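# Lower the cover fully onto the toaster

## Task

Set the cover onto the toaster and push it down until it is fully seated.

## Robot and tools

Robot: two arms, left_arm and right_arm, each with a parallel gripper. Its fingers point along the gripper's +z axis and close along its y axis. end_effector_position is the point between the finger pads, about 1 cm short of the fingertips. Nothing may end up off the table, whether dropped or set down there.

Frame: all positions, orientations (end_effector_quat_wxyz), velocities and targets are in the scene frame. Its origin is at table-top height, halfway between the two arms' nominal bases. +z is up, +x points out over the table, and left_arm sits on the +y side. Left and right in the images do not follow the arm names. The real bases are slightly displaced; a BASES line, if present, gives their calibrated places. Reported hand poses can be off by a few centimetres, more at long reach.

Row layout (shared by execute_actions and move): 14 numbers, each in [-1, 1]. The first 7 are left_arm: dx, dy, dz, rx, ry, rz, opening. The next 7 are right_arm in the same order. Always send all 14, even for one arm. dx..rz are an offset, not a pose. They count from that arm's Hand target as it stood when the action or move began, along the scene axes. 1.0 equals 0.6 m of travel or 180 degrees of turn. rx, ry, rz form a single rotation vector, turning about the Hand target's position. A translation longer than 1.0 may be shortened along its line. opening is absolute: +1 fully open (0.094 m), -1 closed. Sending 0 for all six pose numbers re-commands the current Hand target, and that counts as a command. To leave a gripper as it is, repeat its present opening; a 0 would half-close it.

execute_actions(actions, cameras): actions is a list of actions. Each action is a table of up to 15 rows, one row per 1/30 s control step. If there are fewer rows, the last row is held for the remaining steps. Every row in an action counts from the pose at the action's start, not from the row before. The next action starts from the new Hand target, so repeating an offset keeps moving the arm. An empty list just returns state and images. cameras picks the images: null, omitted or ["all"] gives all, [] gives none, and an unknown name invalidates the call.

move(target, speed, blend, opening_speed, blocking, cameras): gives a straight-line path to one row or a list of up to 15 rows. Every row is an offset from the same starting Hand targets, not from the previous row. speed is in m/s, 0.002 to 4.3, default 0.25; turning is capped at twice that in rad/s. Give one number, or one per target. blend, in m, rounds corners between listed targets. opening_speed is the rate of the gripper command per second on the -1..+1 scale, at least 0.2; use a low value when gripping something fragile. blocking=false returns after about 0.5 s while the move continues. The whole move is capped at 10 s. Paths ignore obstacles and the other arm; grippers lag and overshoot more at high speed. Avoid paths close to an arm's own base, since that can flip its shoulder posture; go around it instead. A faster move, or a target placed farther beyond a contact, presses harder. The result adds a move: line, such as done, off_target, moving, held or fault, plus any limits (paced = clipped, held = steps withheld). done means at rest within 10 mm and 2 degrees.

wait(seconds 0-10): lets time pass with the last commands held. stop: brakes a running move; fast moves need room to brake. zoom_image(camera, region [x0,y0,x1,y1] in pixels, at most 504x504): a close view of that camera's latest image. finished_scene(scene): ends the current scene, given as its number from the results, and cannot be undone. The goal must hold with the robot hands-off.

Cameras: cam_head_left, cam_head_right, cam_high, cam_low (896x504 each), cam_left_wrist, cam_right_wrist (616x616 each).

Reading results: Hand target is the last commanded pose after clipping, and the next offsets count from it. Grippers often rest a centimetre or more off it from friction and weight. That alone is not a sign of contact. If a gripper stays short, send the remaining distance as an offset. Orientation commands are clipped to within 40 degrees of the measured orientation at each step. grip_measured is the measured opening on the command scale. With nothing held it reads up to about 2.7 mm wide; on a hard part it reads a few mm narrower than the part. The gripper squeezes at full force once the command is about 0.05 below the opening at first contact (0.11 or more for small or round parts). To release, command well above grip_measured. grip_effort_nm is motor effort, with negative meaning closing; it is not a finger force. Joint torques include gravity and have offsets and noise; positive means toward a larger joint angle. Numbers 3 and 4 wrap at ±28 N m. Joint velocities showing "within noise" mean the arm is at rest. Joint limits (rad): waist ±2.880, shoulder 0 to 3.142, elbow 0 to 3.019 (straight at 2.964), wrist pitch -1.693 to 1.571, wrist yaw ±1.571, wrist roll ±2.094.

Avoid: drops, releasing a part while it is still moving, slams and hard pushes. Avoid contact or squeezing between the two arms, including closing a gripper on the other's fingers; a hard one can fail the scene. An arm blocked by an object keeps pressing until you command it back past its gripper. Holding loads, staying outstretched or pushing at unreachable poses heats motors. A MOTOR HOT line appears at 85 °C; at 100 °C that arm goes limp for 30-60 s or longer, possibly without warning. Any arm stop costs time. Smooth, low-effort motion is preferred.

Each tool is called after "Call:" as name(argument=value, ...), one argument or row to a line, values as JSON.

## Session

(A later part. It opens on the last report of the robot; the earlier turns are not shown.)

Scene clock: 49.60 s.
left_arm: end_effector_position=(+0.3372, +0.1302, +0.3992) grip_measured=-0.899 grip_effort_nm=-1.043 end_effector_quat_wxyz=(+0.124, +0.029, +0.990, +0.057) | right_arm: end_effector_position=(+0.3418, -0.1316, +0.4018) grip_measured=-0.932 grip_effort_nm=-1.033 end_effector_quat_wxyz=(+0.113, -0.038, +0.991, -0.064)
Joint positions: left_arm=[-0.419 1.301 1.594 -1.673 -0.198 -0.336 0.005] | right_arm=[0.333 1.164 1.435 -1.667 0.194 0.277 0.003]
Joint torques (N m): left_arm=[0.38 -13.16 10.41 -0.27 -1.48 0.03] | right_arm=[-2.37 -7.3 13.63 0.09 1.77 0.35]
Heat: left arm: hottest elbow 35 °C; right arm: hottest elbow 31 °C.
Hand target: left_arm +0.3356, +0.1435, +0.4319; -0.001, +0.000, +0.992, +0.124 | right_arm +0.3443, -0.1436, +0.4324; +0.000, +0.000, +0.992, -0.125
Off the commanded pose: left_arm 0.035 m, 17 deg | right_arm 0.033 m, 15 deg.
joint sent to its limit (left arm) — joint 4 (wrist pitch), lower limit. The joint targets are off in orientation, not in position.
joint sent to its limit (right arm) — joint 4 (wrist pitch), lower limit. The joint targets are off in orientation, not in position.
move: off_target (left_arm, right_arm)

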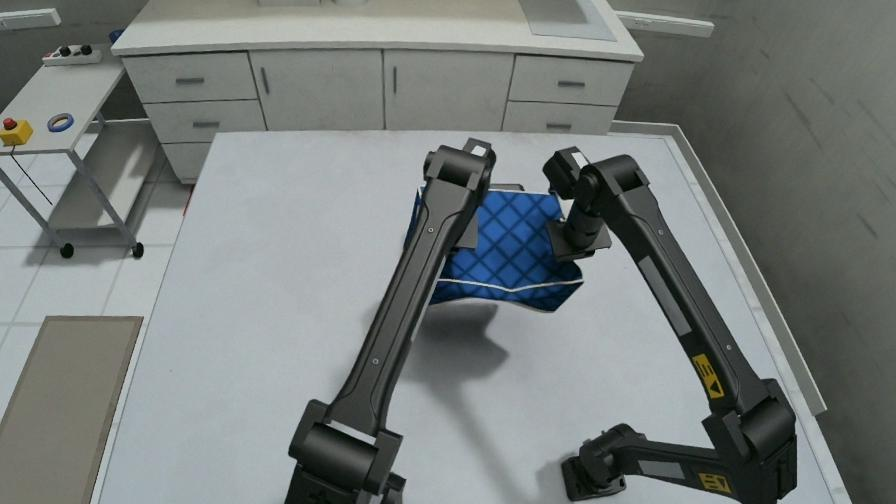

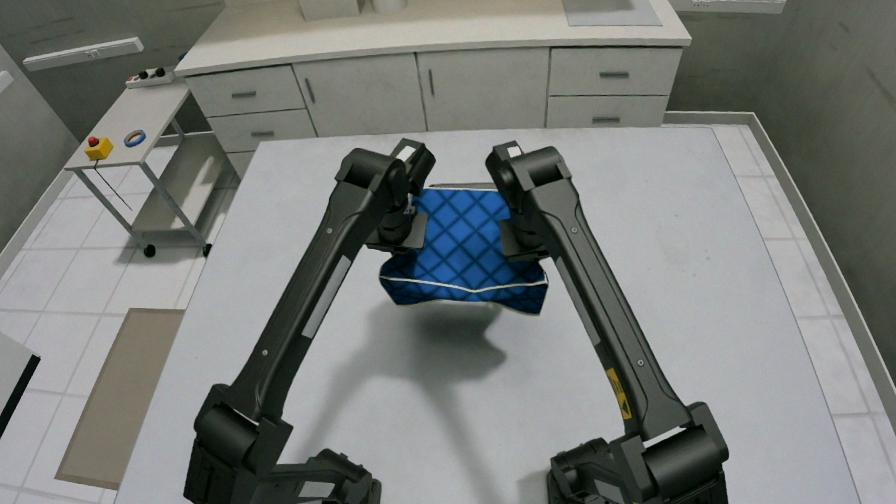

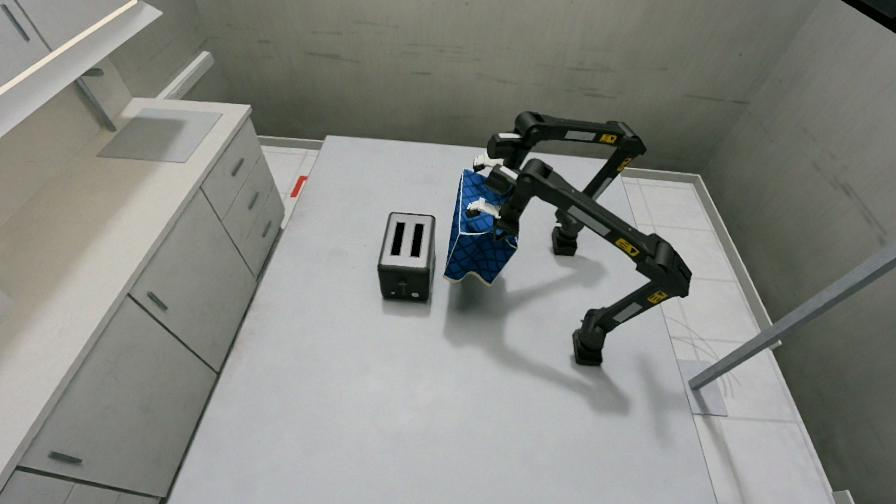

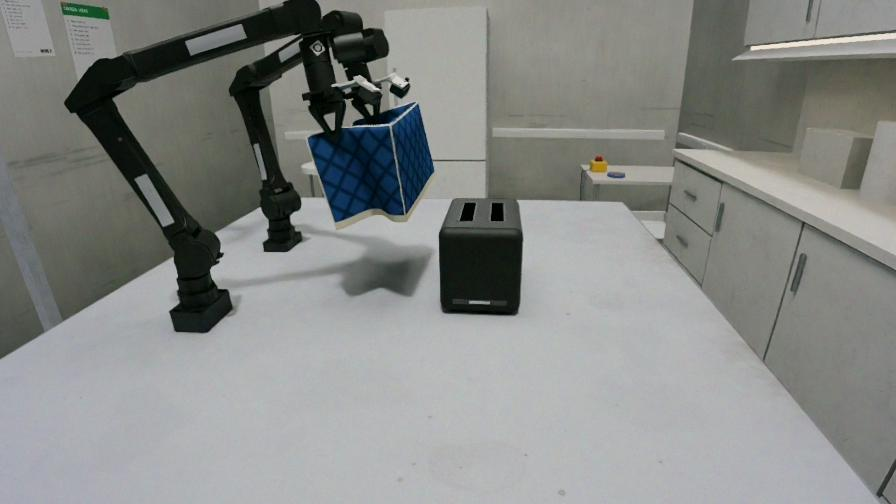

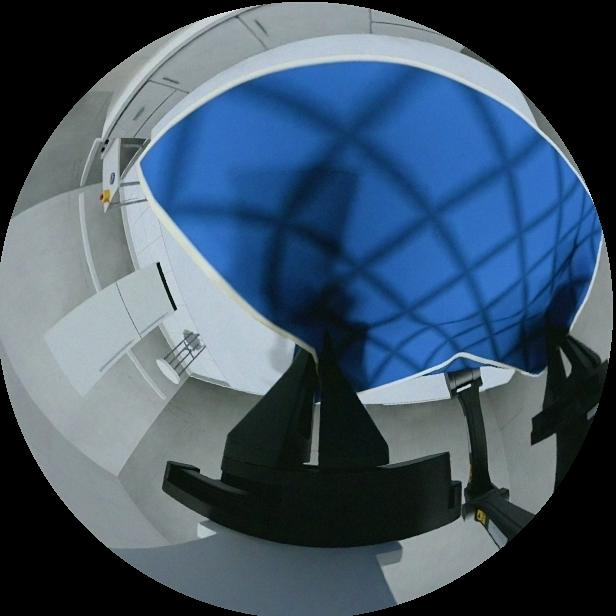

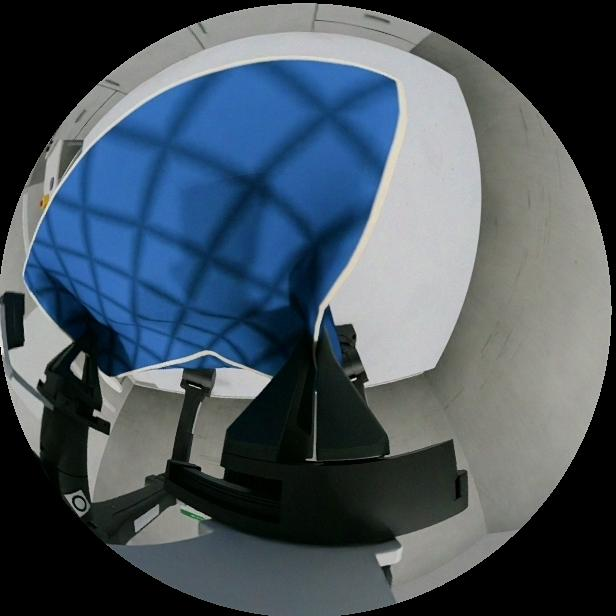

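Call:
move(
  target=[
    [0.0,0.02,0.06,0,0,0,-1,0,-0.02,0.06,0,0,0,-1],
    [0.39,0.03,0.08,0,0,0,-1,0.39,-0.03,0.08,0,0,0,-1],
  ],
  speed=0.15,
)

Call:
zoom_image(
  camera="cam_low",
  region=[350, 50, 600, 340],
)

Call:
zoom_image(
  camera="cam_high",
  region=[340, 100, 520, 320],
)

Scene clock: 58.23 s.
left_arm: end_effector_position=(+0.5616, +0.1290, +0.4622) grip_measured=-0.899 grip_effort_nm=-1.028 end_effector_quat_wxyz=(+0.226, +0.041, +0.971, +0.069) | right_arm: end_effector_position=(+0.5669, -0.1332, +0.4636) grip_measured=-0.932 grip_effort_nm=-1.033 end_effector_quat_wxyz=(+0.184, -0.040, +0.979, -0.083)
Joint positions: left_arm=[-0.283 1.834 2.356 -1.674 -0.236 -0.144 0.005] | right_arm=[0.196 1.7 2.134 -1.667 0.23 0.112 0.003]
Joint torques (N m): left_arm=[3.31 -18.61 10.35 0.09 -1.11 0.2] | right_arm=[-4.42 -11.93 13.81 0.29 1.36 0.01]
Heat: left arm: hottest elbow 36 °C; right arm: hottest elbow 32 °C.
Hand target: left_arm +0.5696, +0.1614, +0.4798; -0.001, +0.000, +0.992, +0.124 | right_arm +0.5783, -0.1616, +0.4805; +0.000, +0.000, +0.992, -0.125
Off the commanded pose: left_arm 0.038 m, 27 deg | right_arm 0.035 m, 22 deg.
joint sent to its limit (left arm) — joint 4 (wrist pitch), lower limit. The joint targets are off in orientation, not in position.
joint sent to its limit (right arm) — joint 4 (wrist pitch), lower limit. The joint targets are off in orientation, not in position.
move: off_target (left_arm, right_arm)

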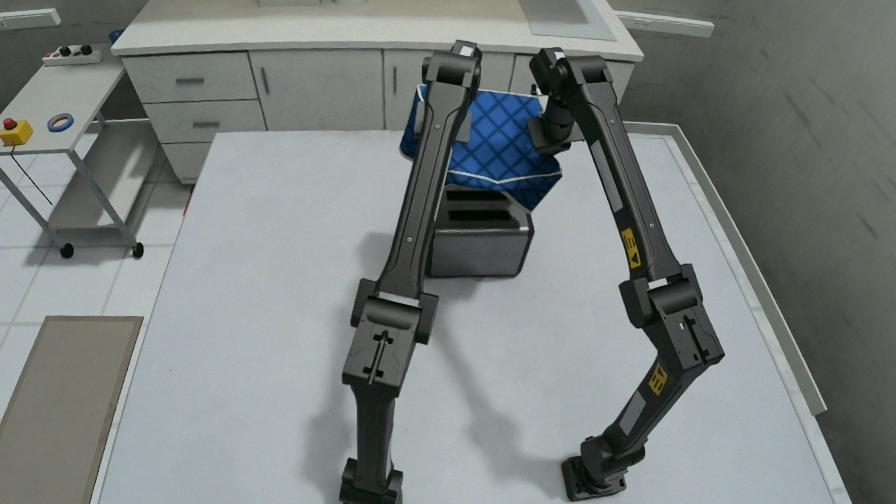

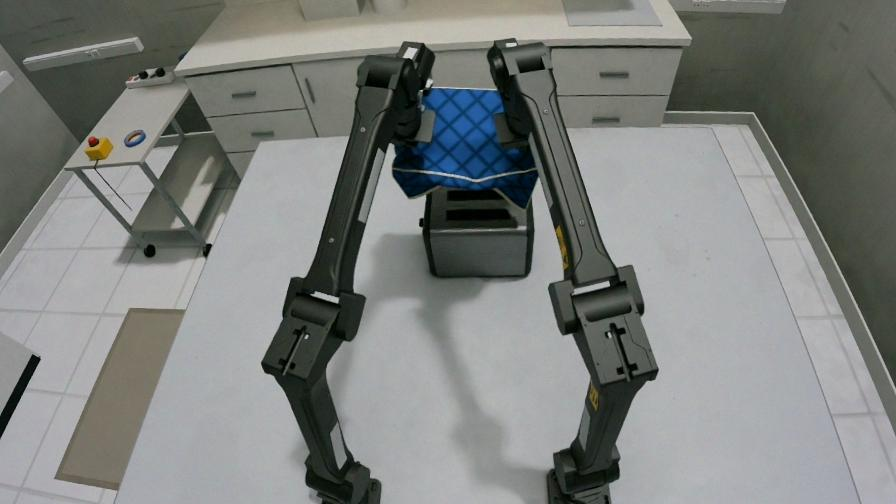

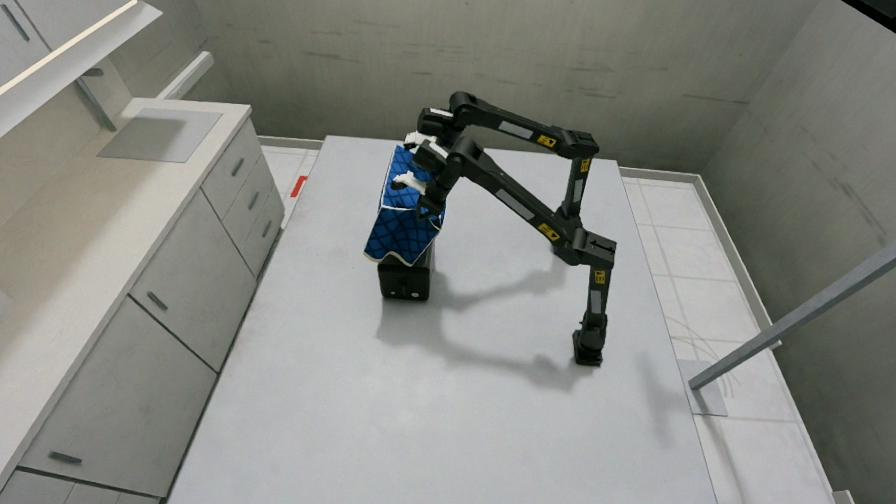

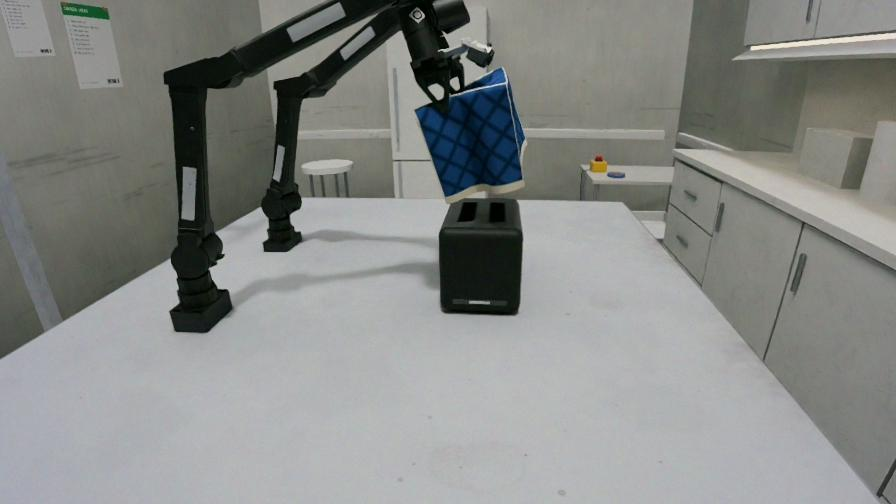

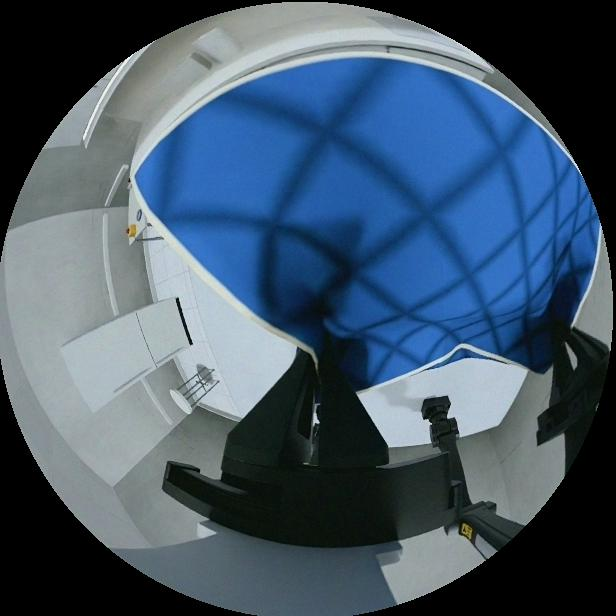

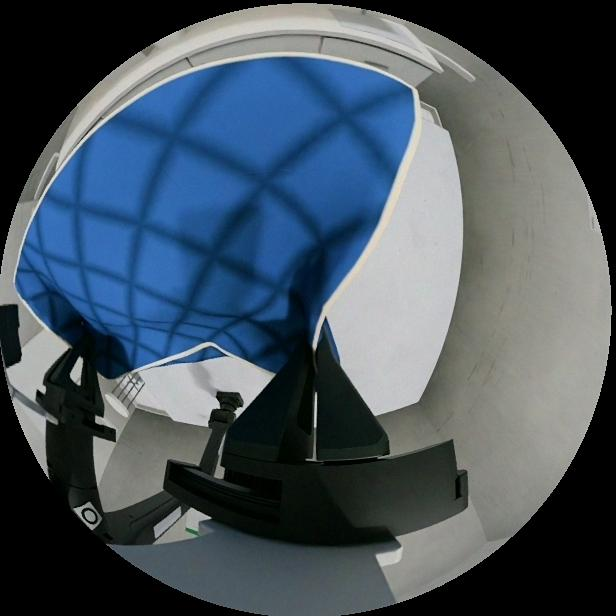

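Scaled by 1.738.

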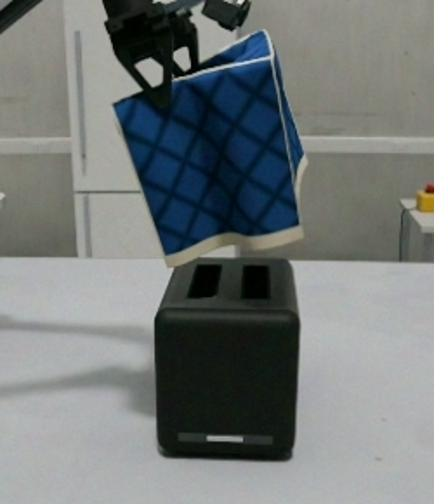

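Scaled by 2.291.

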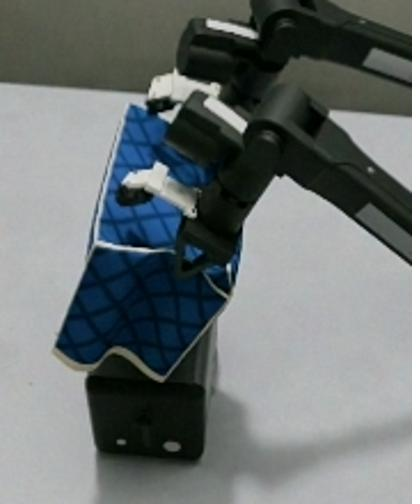

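Call:
move(
  target=[0.04,0.0,-0.1,0,0,0,-1,0.04,-0.0,-0.1,0,0,0,-1],
  speed=0.1,
)

Call:
zoom_image(
  camera="cam_low",
  region=[350, 50, 600, 340],
)

Call:
zoom_image(
  camera="cam_high",
  region=[340, 100, 520, 320],
)

Call:
zoom_image(
  camera="cam_head_right",
  region=[370, 60, 600, 300],
)

Scene clock: 65.87 s.
left_arm: end_effector_position=(+0.5845, +0.1280, +0.4156) grip_measured=-0.899 grip_effort_nm=-1.028 end_effector_quat_wxyz=(+0.189, +0.042, +0.978, +0.080) | right_arm: end_effector_position=(+0.5904, -0.1323, +0.4169) grip_measured=-0.932 grip_effort_nm=-1.028 end_effector_quat_wxyz=(+0.143, -0.042, +0.985, -0.092)
Joint positions: left_arm=[-0.275 1.911 2.356 -1.675 -0.238 -0.143 0.005] | right_arm=[0.189 1.785 2.134 -1.667 0.231 0.111 0.003]
Joint torques (N m): left_arm=[3.49 -19.78 8.88 0.02 -0.93 0.11] | right_arm=[-4.48 -13.1 12.14 0.17 1.17 0.19]
Heat: left arm: hottest elbow 36 °C; right arm: hottest elbow 32 °C.
Hand target: left_arm +0.5936, +0.1614, +0.4198; -0.001, +0.000, +0.992, +0.124 | right_arm +0.6023, -0.1616, +0.4205; +0.000, +0.000, +0.992, -0.125
Off the commanded pose: left_arm 0.035 m, 23 deg | right_arm 0.032 m, 18 deg.
joint sent to its limit (left arm) — joint 4 (wrist pitch), lower limit. The joint targets are off in orientation, not in position.
joint sent to its limit (right arm) — joint 4 (wrist pitch), lower limit. The joint targets are off in orientation, not in position.
move: off_target (left_arm, right_arm)

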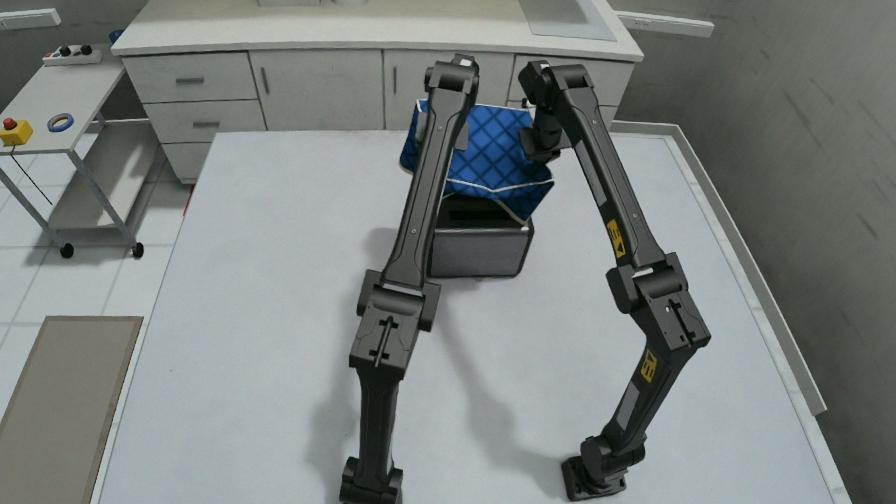

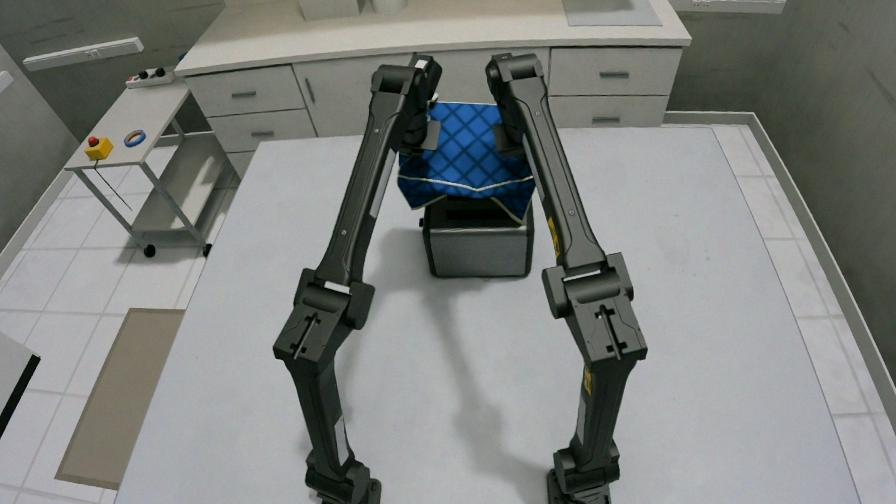

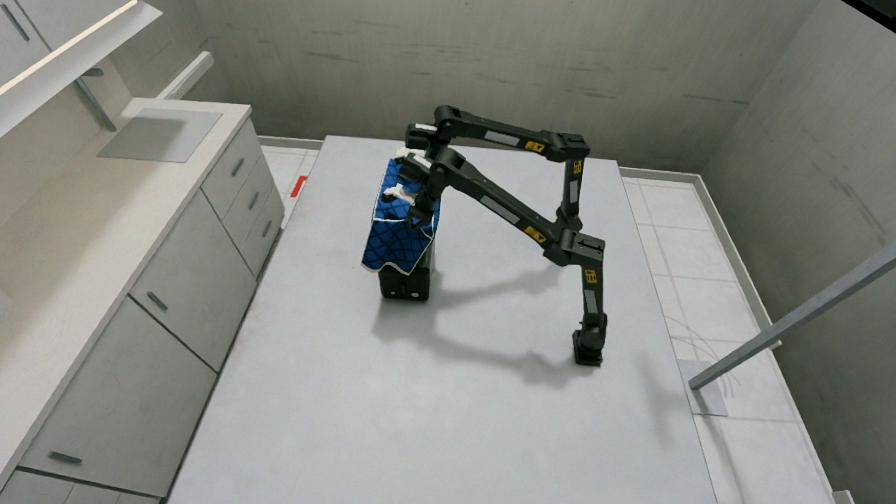

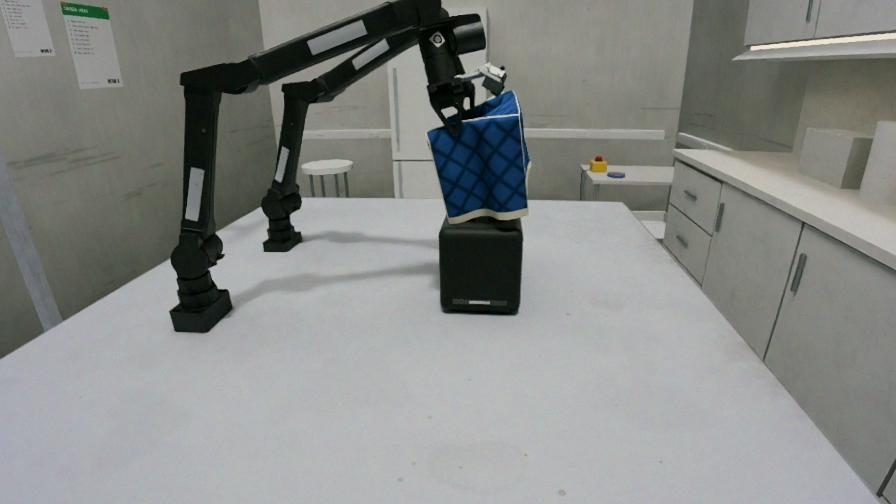

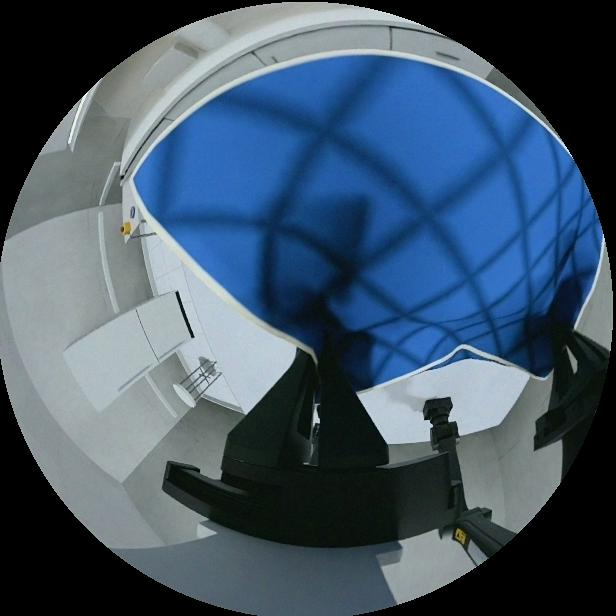

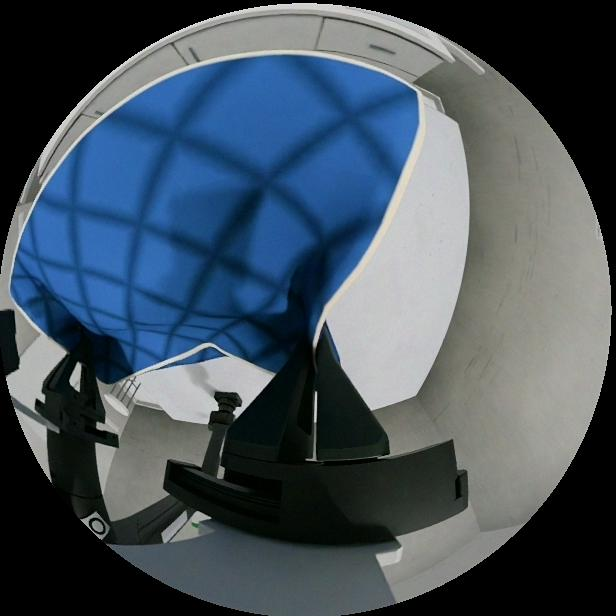

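Scaled by 1.738.

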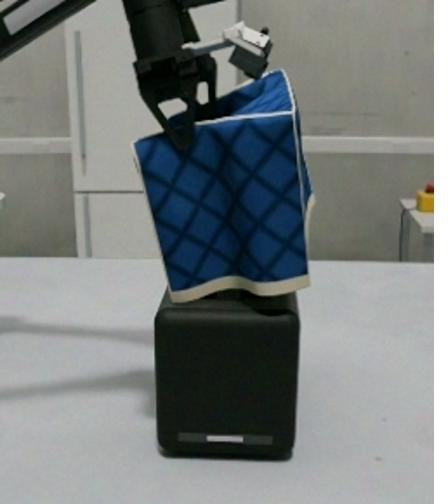

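Scaled by 2.291.

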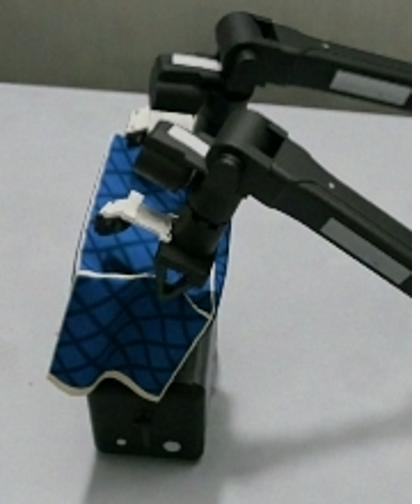

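Scaled by 2.100.

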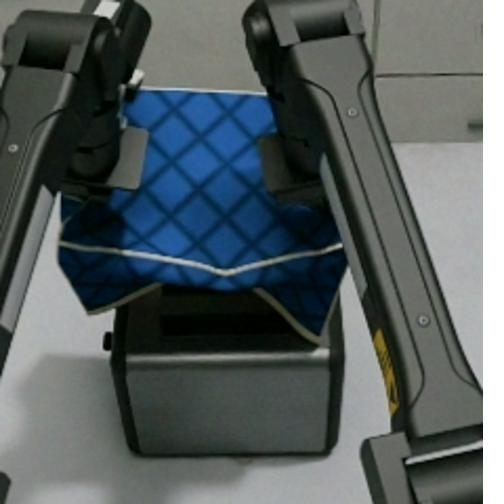

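Call:
move(
  target=[
    [-0.055,0.0,0.0,0,0,0,-1,-0.055,-0.0,0.0,0,0,0,-1],
    [-0.055,0.02,-0.1,0,0,0,-1,-0.055,-0.02,-0.1,0,0,0,-1],
  ],
  speed=0.1,
)

Call:
zoom_image(
  camera="cam_low",
  region=[350, 50, 600, 340],
)

Call:
zoom_image(
  camera="cam_high",
  region=[340, 100, 520, 320],
)

Call:
zoom_image(
  camera="cam_head_right",
  region=[370, 60, 600, 300],
)

Scene clock: 76.07 s.
left_arm: end_effector_position=(+0.5571, +0.1304, +0.3547) grip_measured=-0.899 grip_effort_nm=-1.033 end_effector_quat_wxyz=(+0.111, +0.040, +0.990, +0.081) | right_arm: end_effector_position=(+0.5660, -0.1350, +0.3798) grip_measured=-0.932 grip_effort_nm=-1.038 end_effector_quat_wxyz=(+0.094, -0.041, +0.991, -0.092)
Joint positions: left_arm=[-0.275 1.875 2.162 -1.675 -0.207 -0.17 0.005] | right_arm=[0.189 1.751 2.001 -1.668 0.215 0.126 0.003]
Joint torques (N m): left_arm=[4.19 -21.13 6.97 -0.42 -1.58 0.08] | right_arm=[-5.42 -12.86 6.64 0.05 1.51 0.3]
Heat: left arm: hottest elbow 36 °C; right arm: hottest elbow 32 °C.
Hand target: left_arm +0.5606, +0.1734, +0.3597; -0.001, +0.000, +0.992, +0.124 | right_arm +0.5693, -0.1736, +0.3605; +0.000, +0.000, +0.992, -0.125
Off the commanded pose: left_arm 0.043 m, 15 deg | right_arm 0.043 m, 12 deg.
joint sent to its limit (left arm) — joint 4 (wrist pitch), lower limit. The joint targets are off in orientation, not in position.
joint sent to its limit (right arm) — joint 4 (wrist pitch), lower limit. The joint targets are off in orientation, not in position.
move: off_target (left_arm, right_arm)

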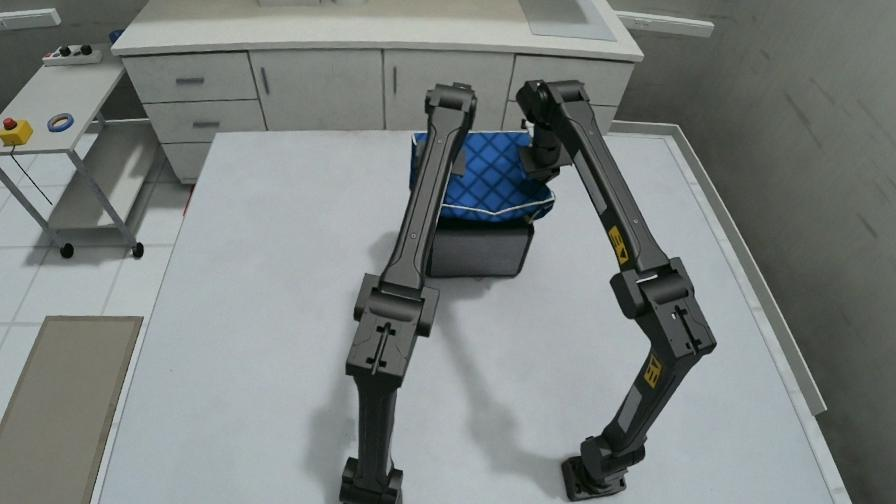

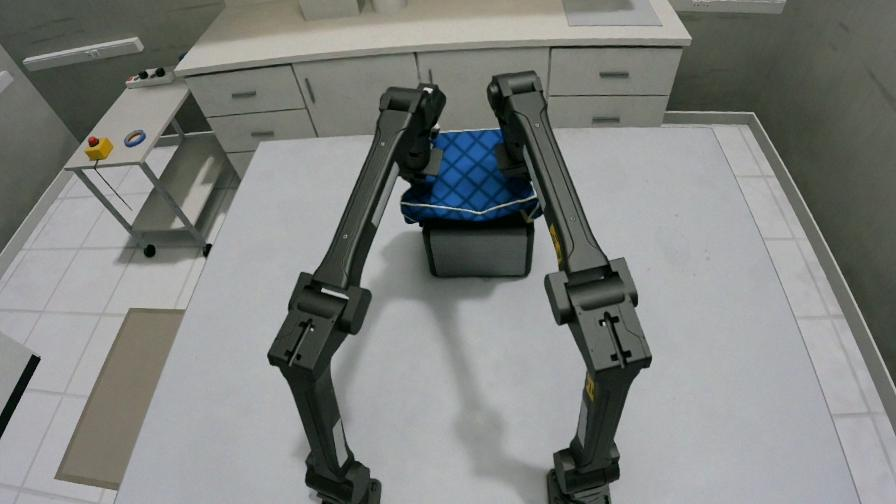

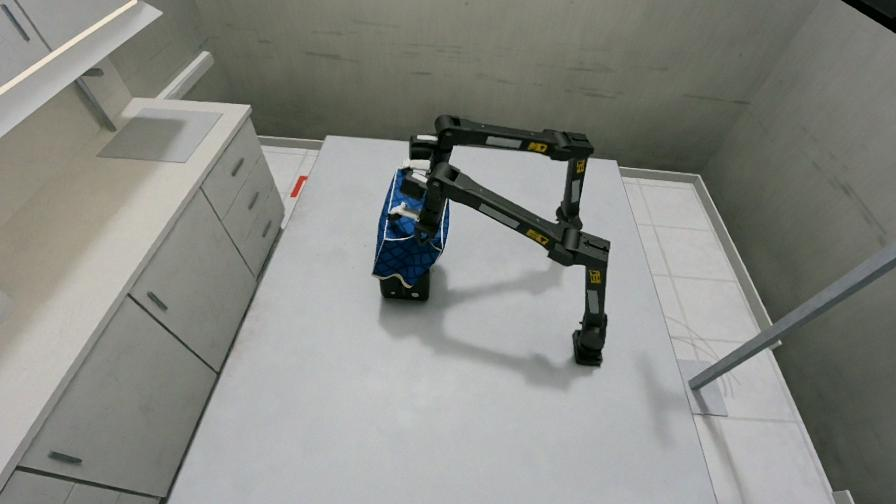

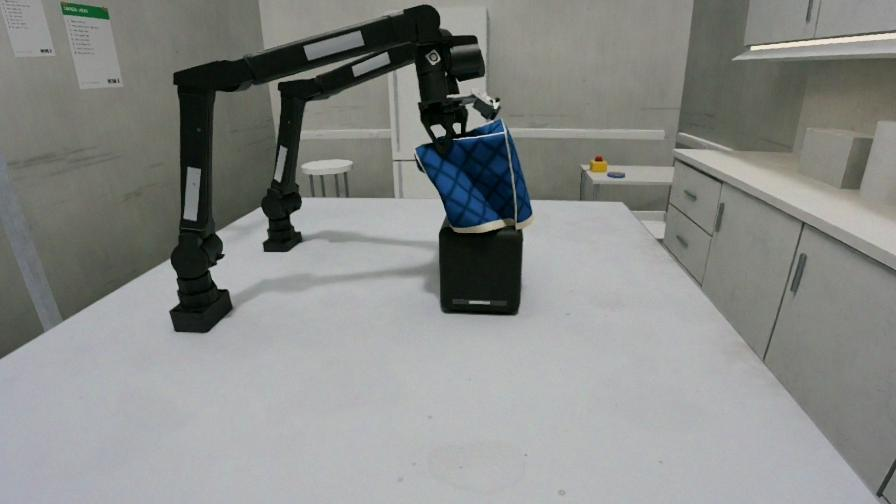

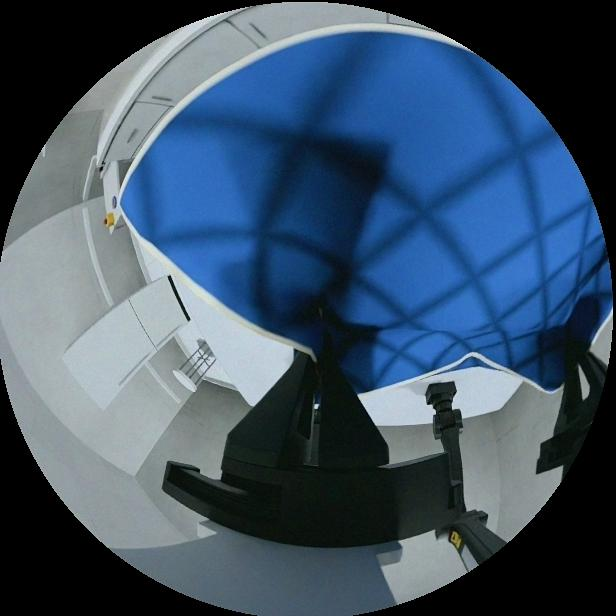

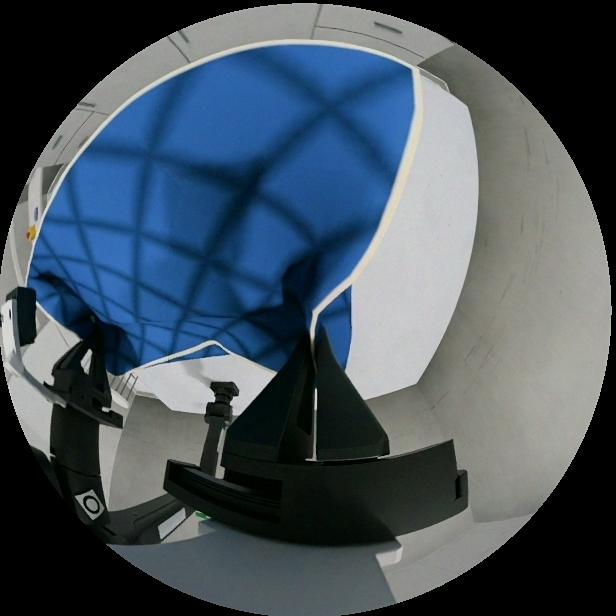

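Scaled by 1.738.

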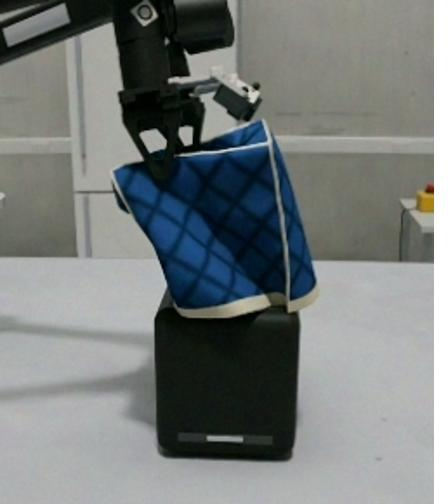

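Scaled by 2.291.

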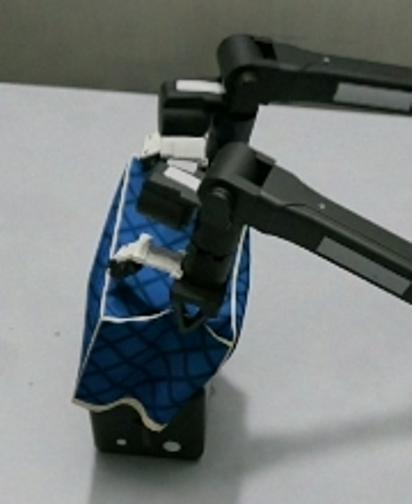

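Scaled by 2.100.

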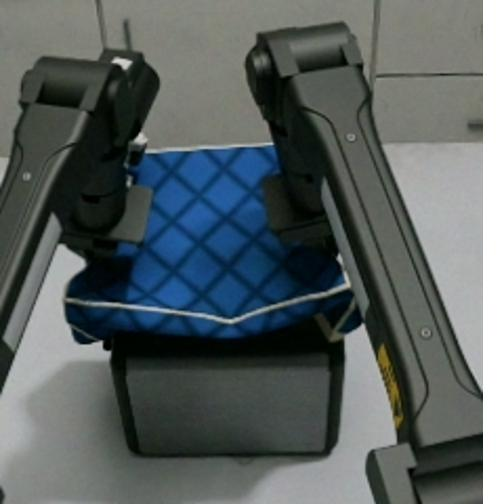

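Call:
move(
  target=[
    [-0.0,0.0,0.1,0,0,0,-1,-0.0,-0.0,0.1,0,0,0,-1],
    [-0.07,0.0,0.13,0,0,0,-1,-0.07,0,0.13,0,0,0,-1],
    [-0.07,0.0,0.03,0,0,0,-1,-0.07,0,0.03,0,0,0,-1],
  ],
  speed=0.12,
)

Call:
zoom_image(
  camera="cam_low",
  region=[350, 50, 600, 340],
)

Call:
zoom_image(
  camera="cam_head_right",
  region=[370, 60, 600, 300],
)

Scene clock: 85.50 s.
left_arm: end_effector_position=(+0.5120, +0.1362, +0.3807) grip_measured=-0.899 grip_effort_nm=-1.023 end_effector_quat_wxyz=(+0.117, +0.038, +0.990, +0.073) | right_arm: end_effector_position=(+0.5219, -0.1375, +0.3920) grip_measured=-0.932 grip_effort_nm=-1.043 end_effector_quat_wxyz=(+0.092, -0.041, +0.991, -0.082)
Joint positions: left_arm=[-0.284 1.741 2.042 -1.675 -0.198 -0.182 0.005] | right_arm=[0.197 1.632 1.881 -1.667 0.196 0.135 0.003]
Joint torques (N m): left_arm=[3.84 -17.73 7.09 -0.32 -1.88 0.02] | right_arm=[-5.07 -10.99 7.64 0.05 2.16 0.34]
Heat: left arm: hottest elbow 36 °C; right arm: hottest elbow 32 °C.
Hand target: left_arm +0.5186, +0.1735, +0.3778; -0.001, +0.000, +0.992, +0.124 | right_arm +0.5273, -0.1736, +0.3786; +0.000, +0.000, +0.992, -0.125
Off the commanded pose: left_arm 0.038 m, 15 deg | right_arm 0.039 m, 13 deg.
joint sent to its limit (left arm) — joint 4 (wrist pitch), lower limit. The joint targets are off in orientation, not in position.
joint sent to its limit (right arm) — joint 4 (wrist pitch), lower limit. The joint targets are off in orientation, not in position.
move: off_target (left_arm, right_arm)

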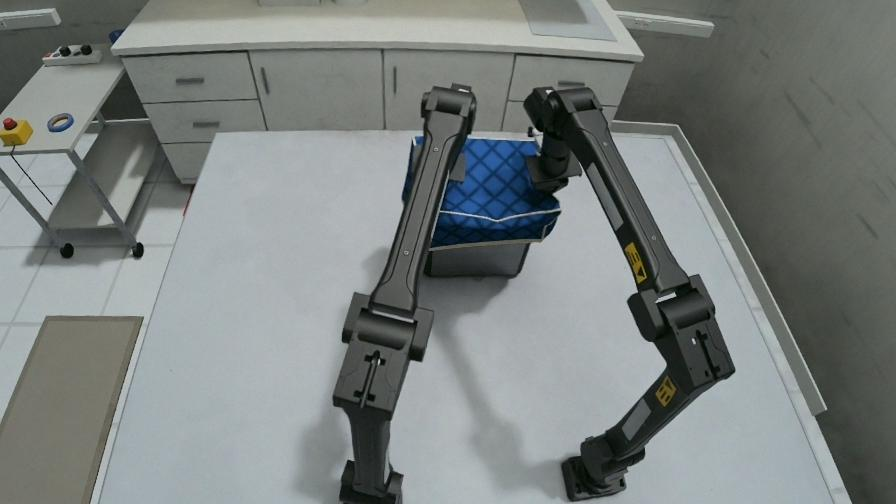

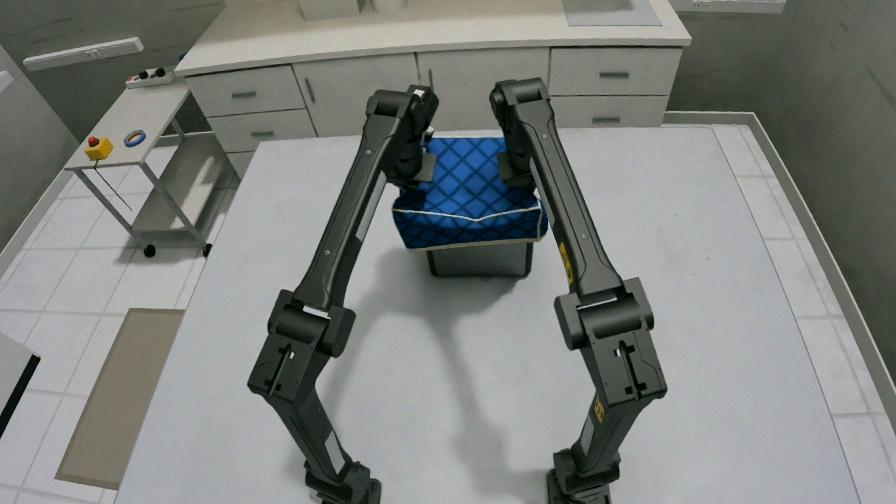

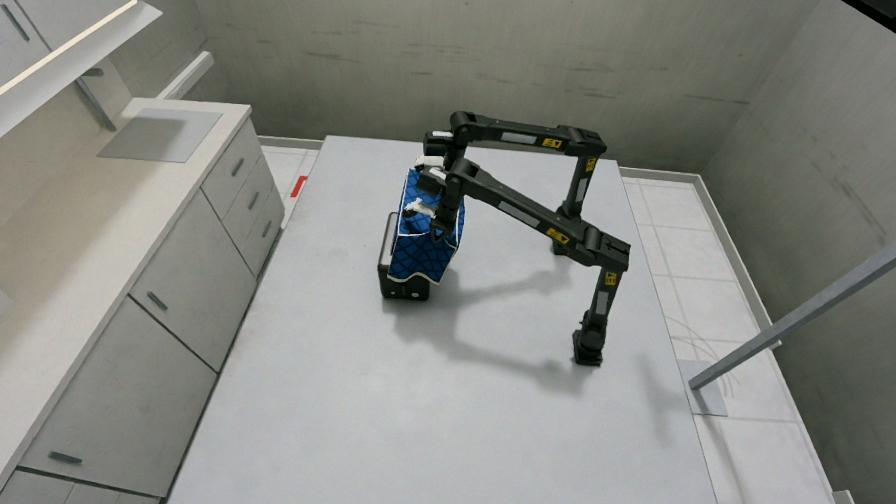

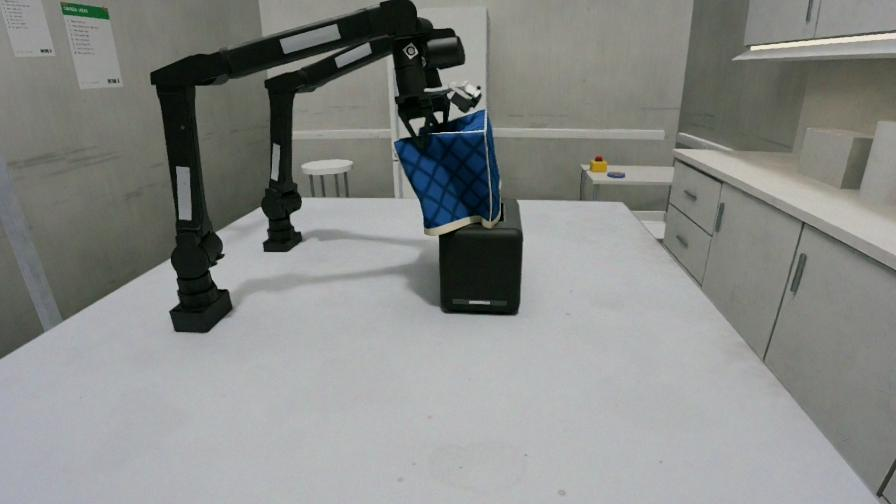

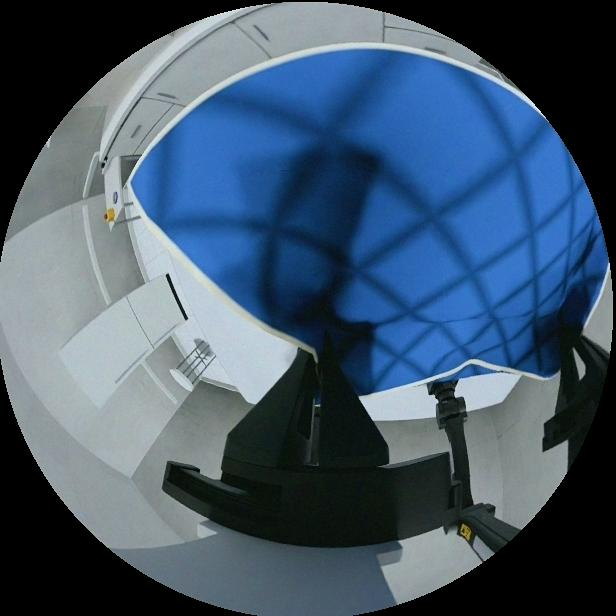

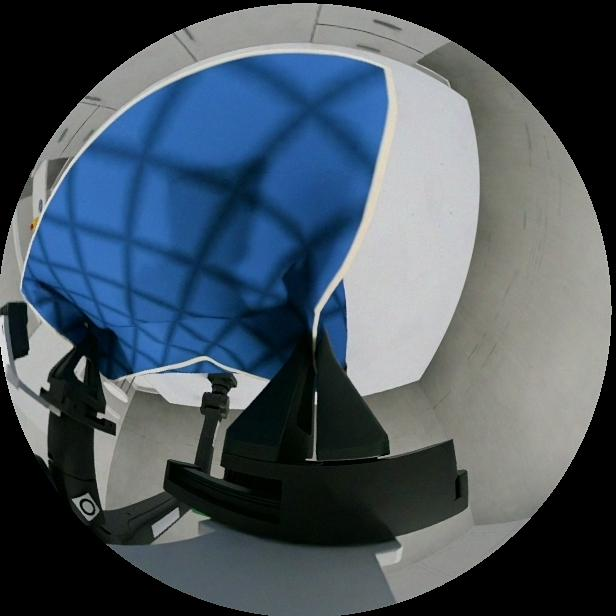

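Scaled by 1.738.

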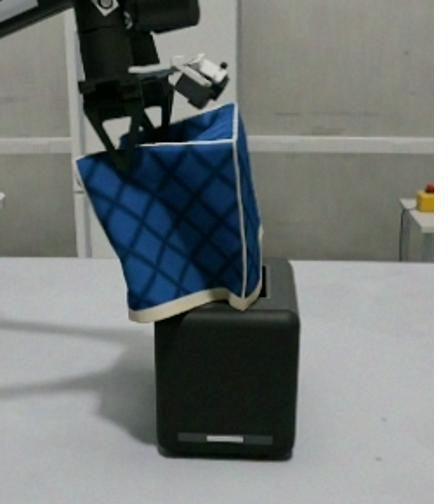

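Scaled by 2.100.

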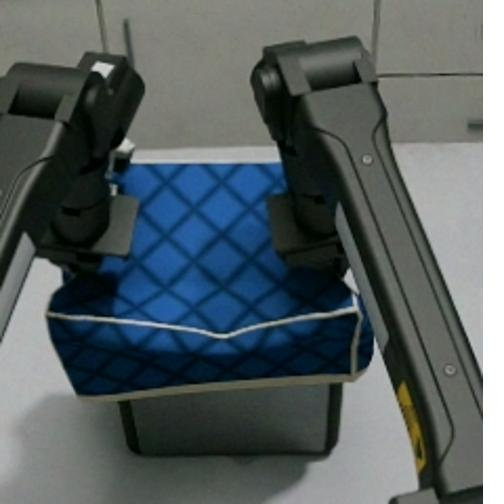

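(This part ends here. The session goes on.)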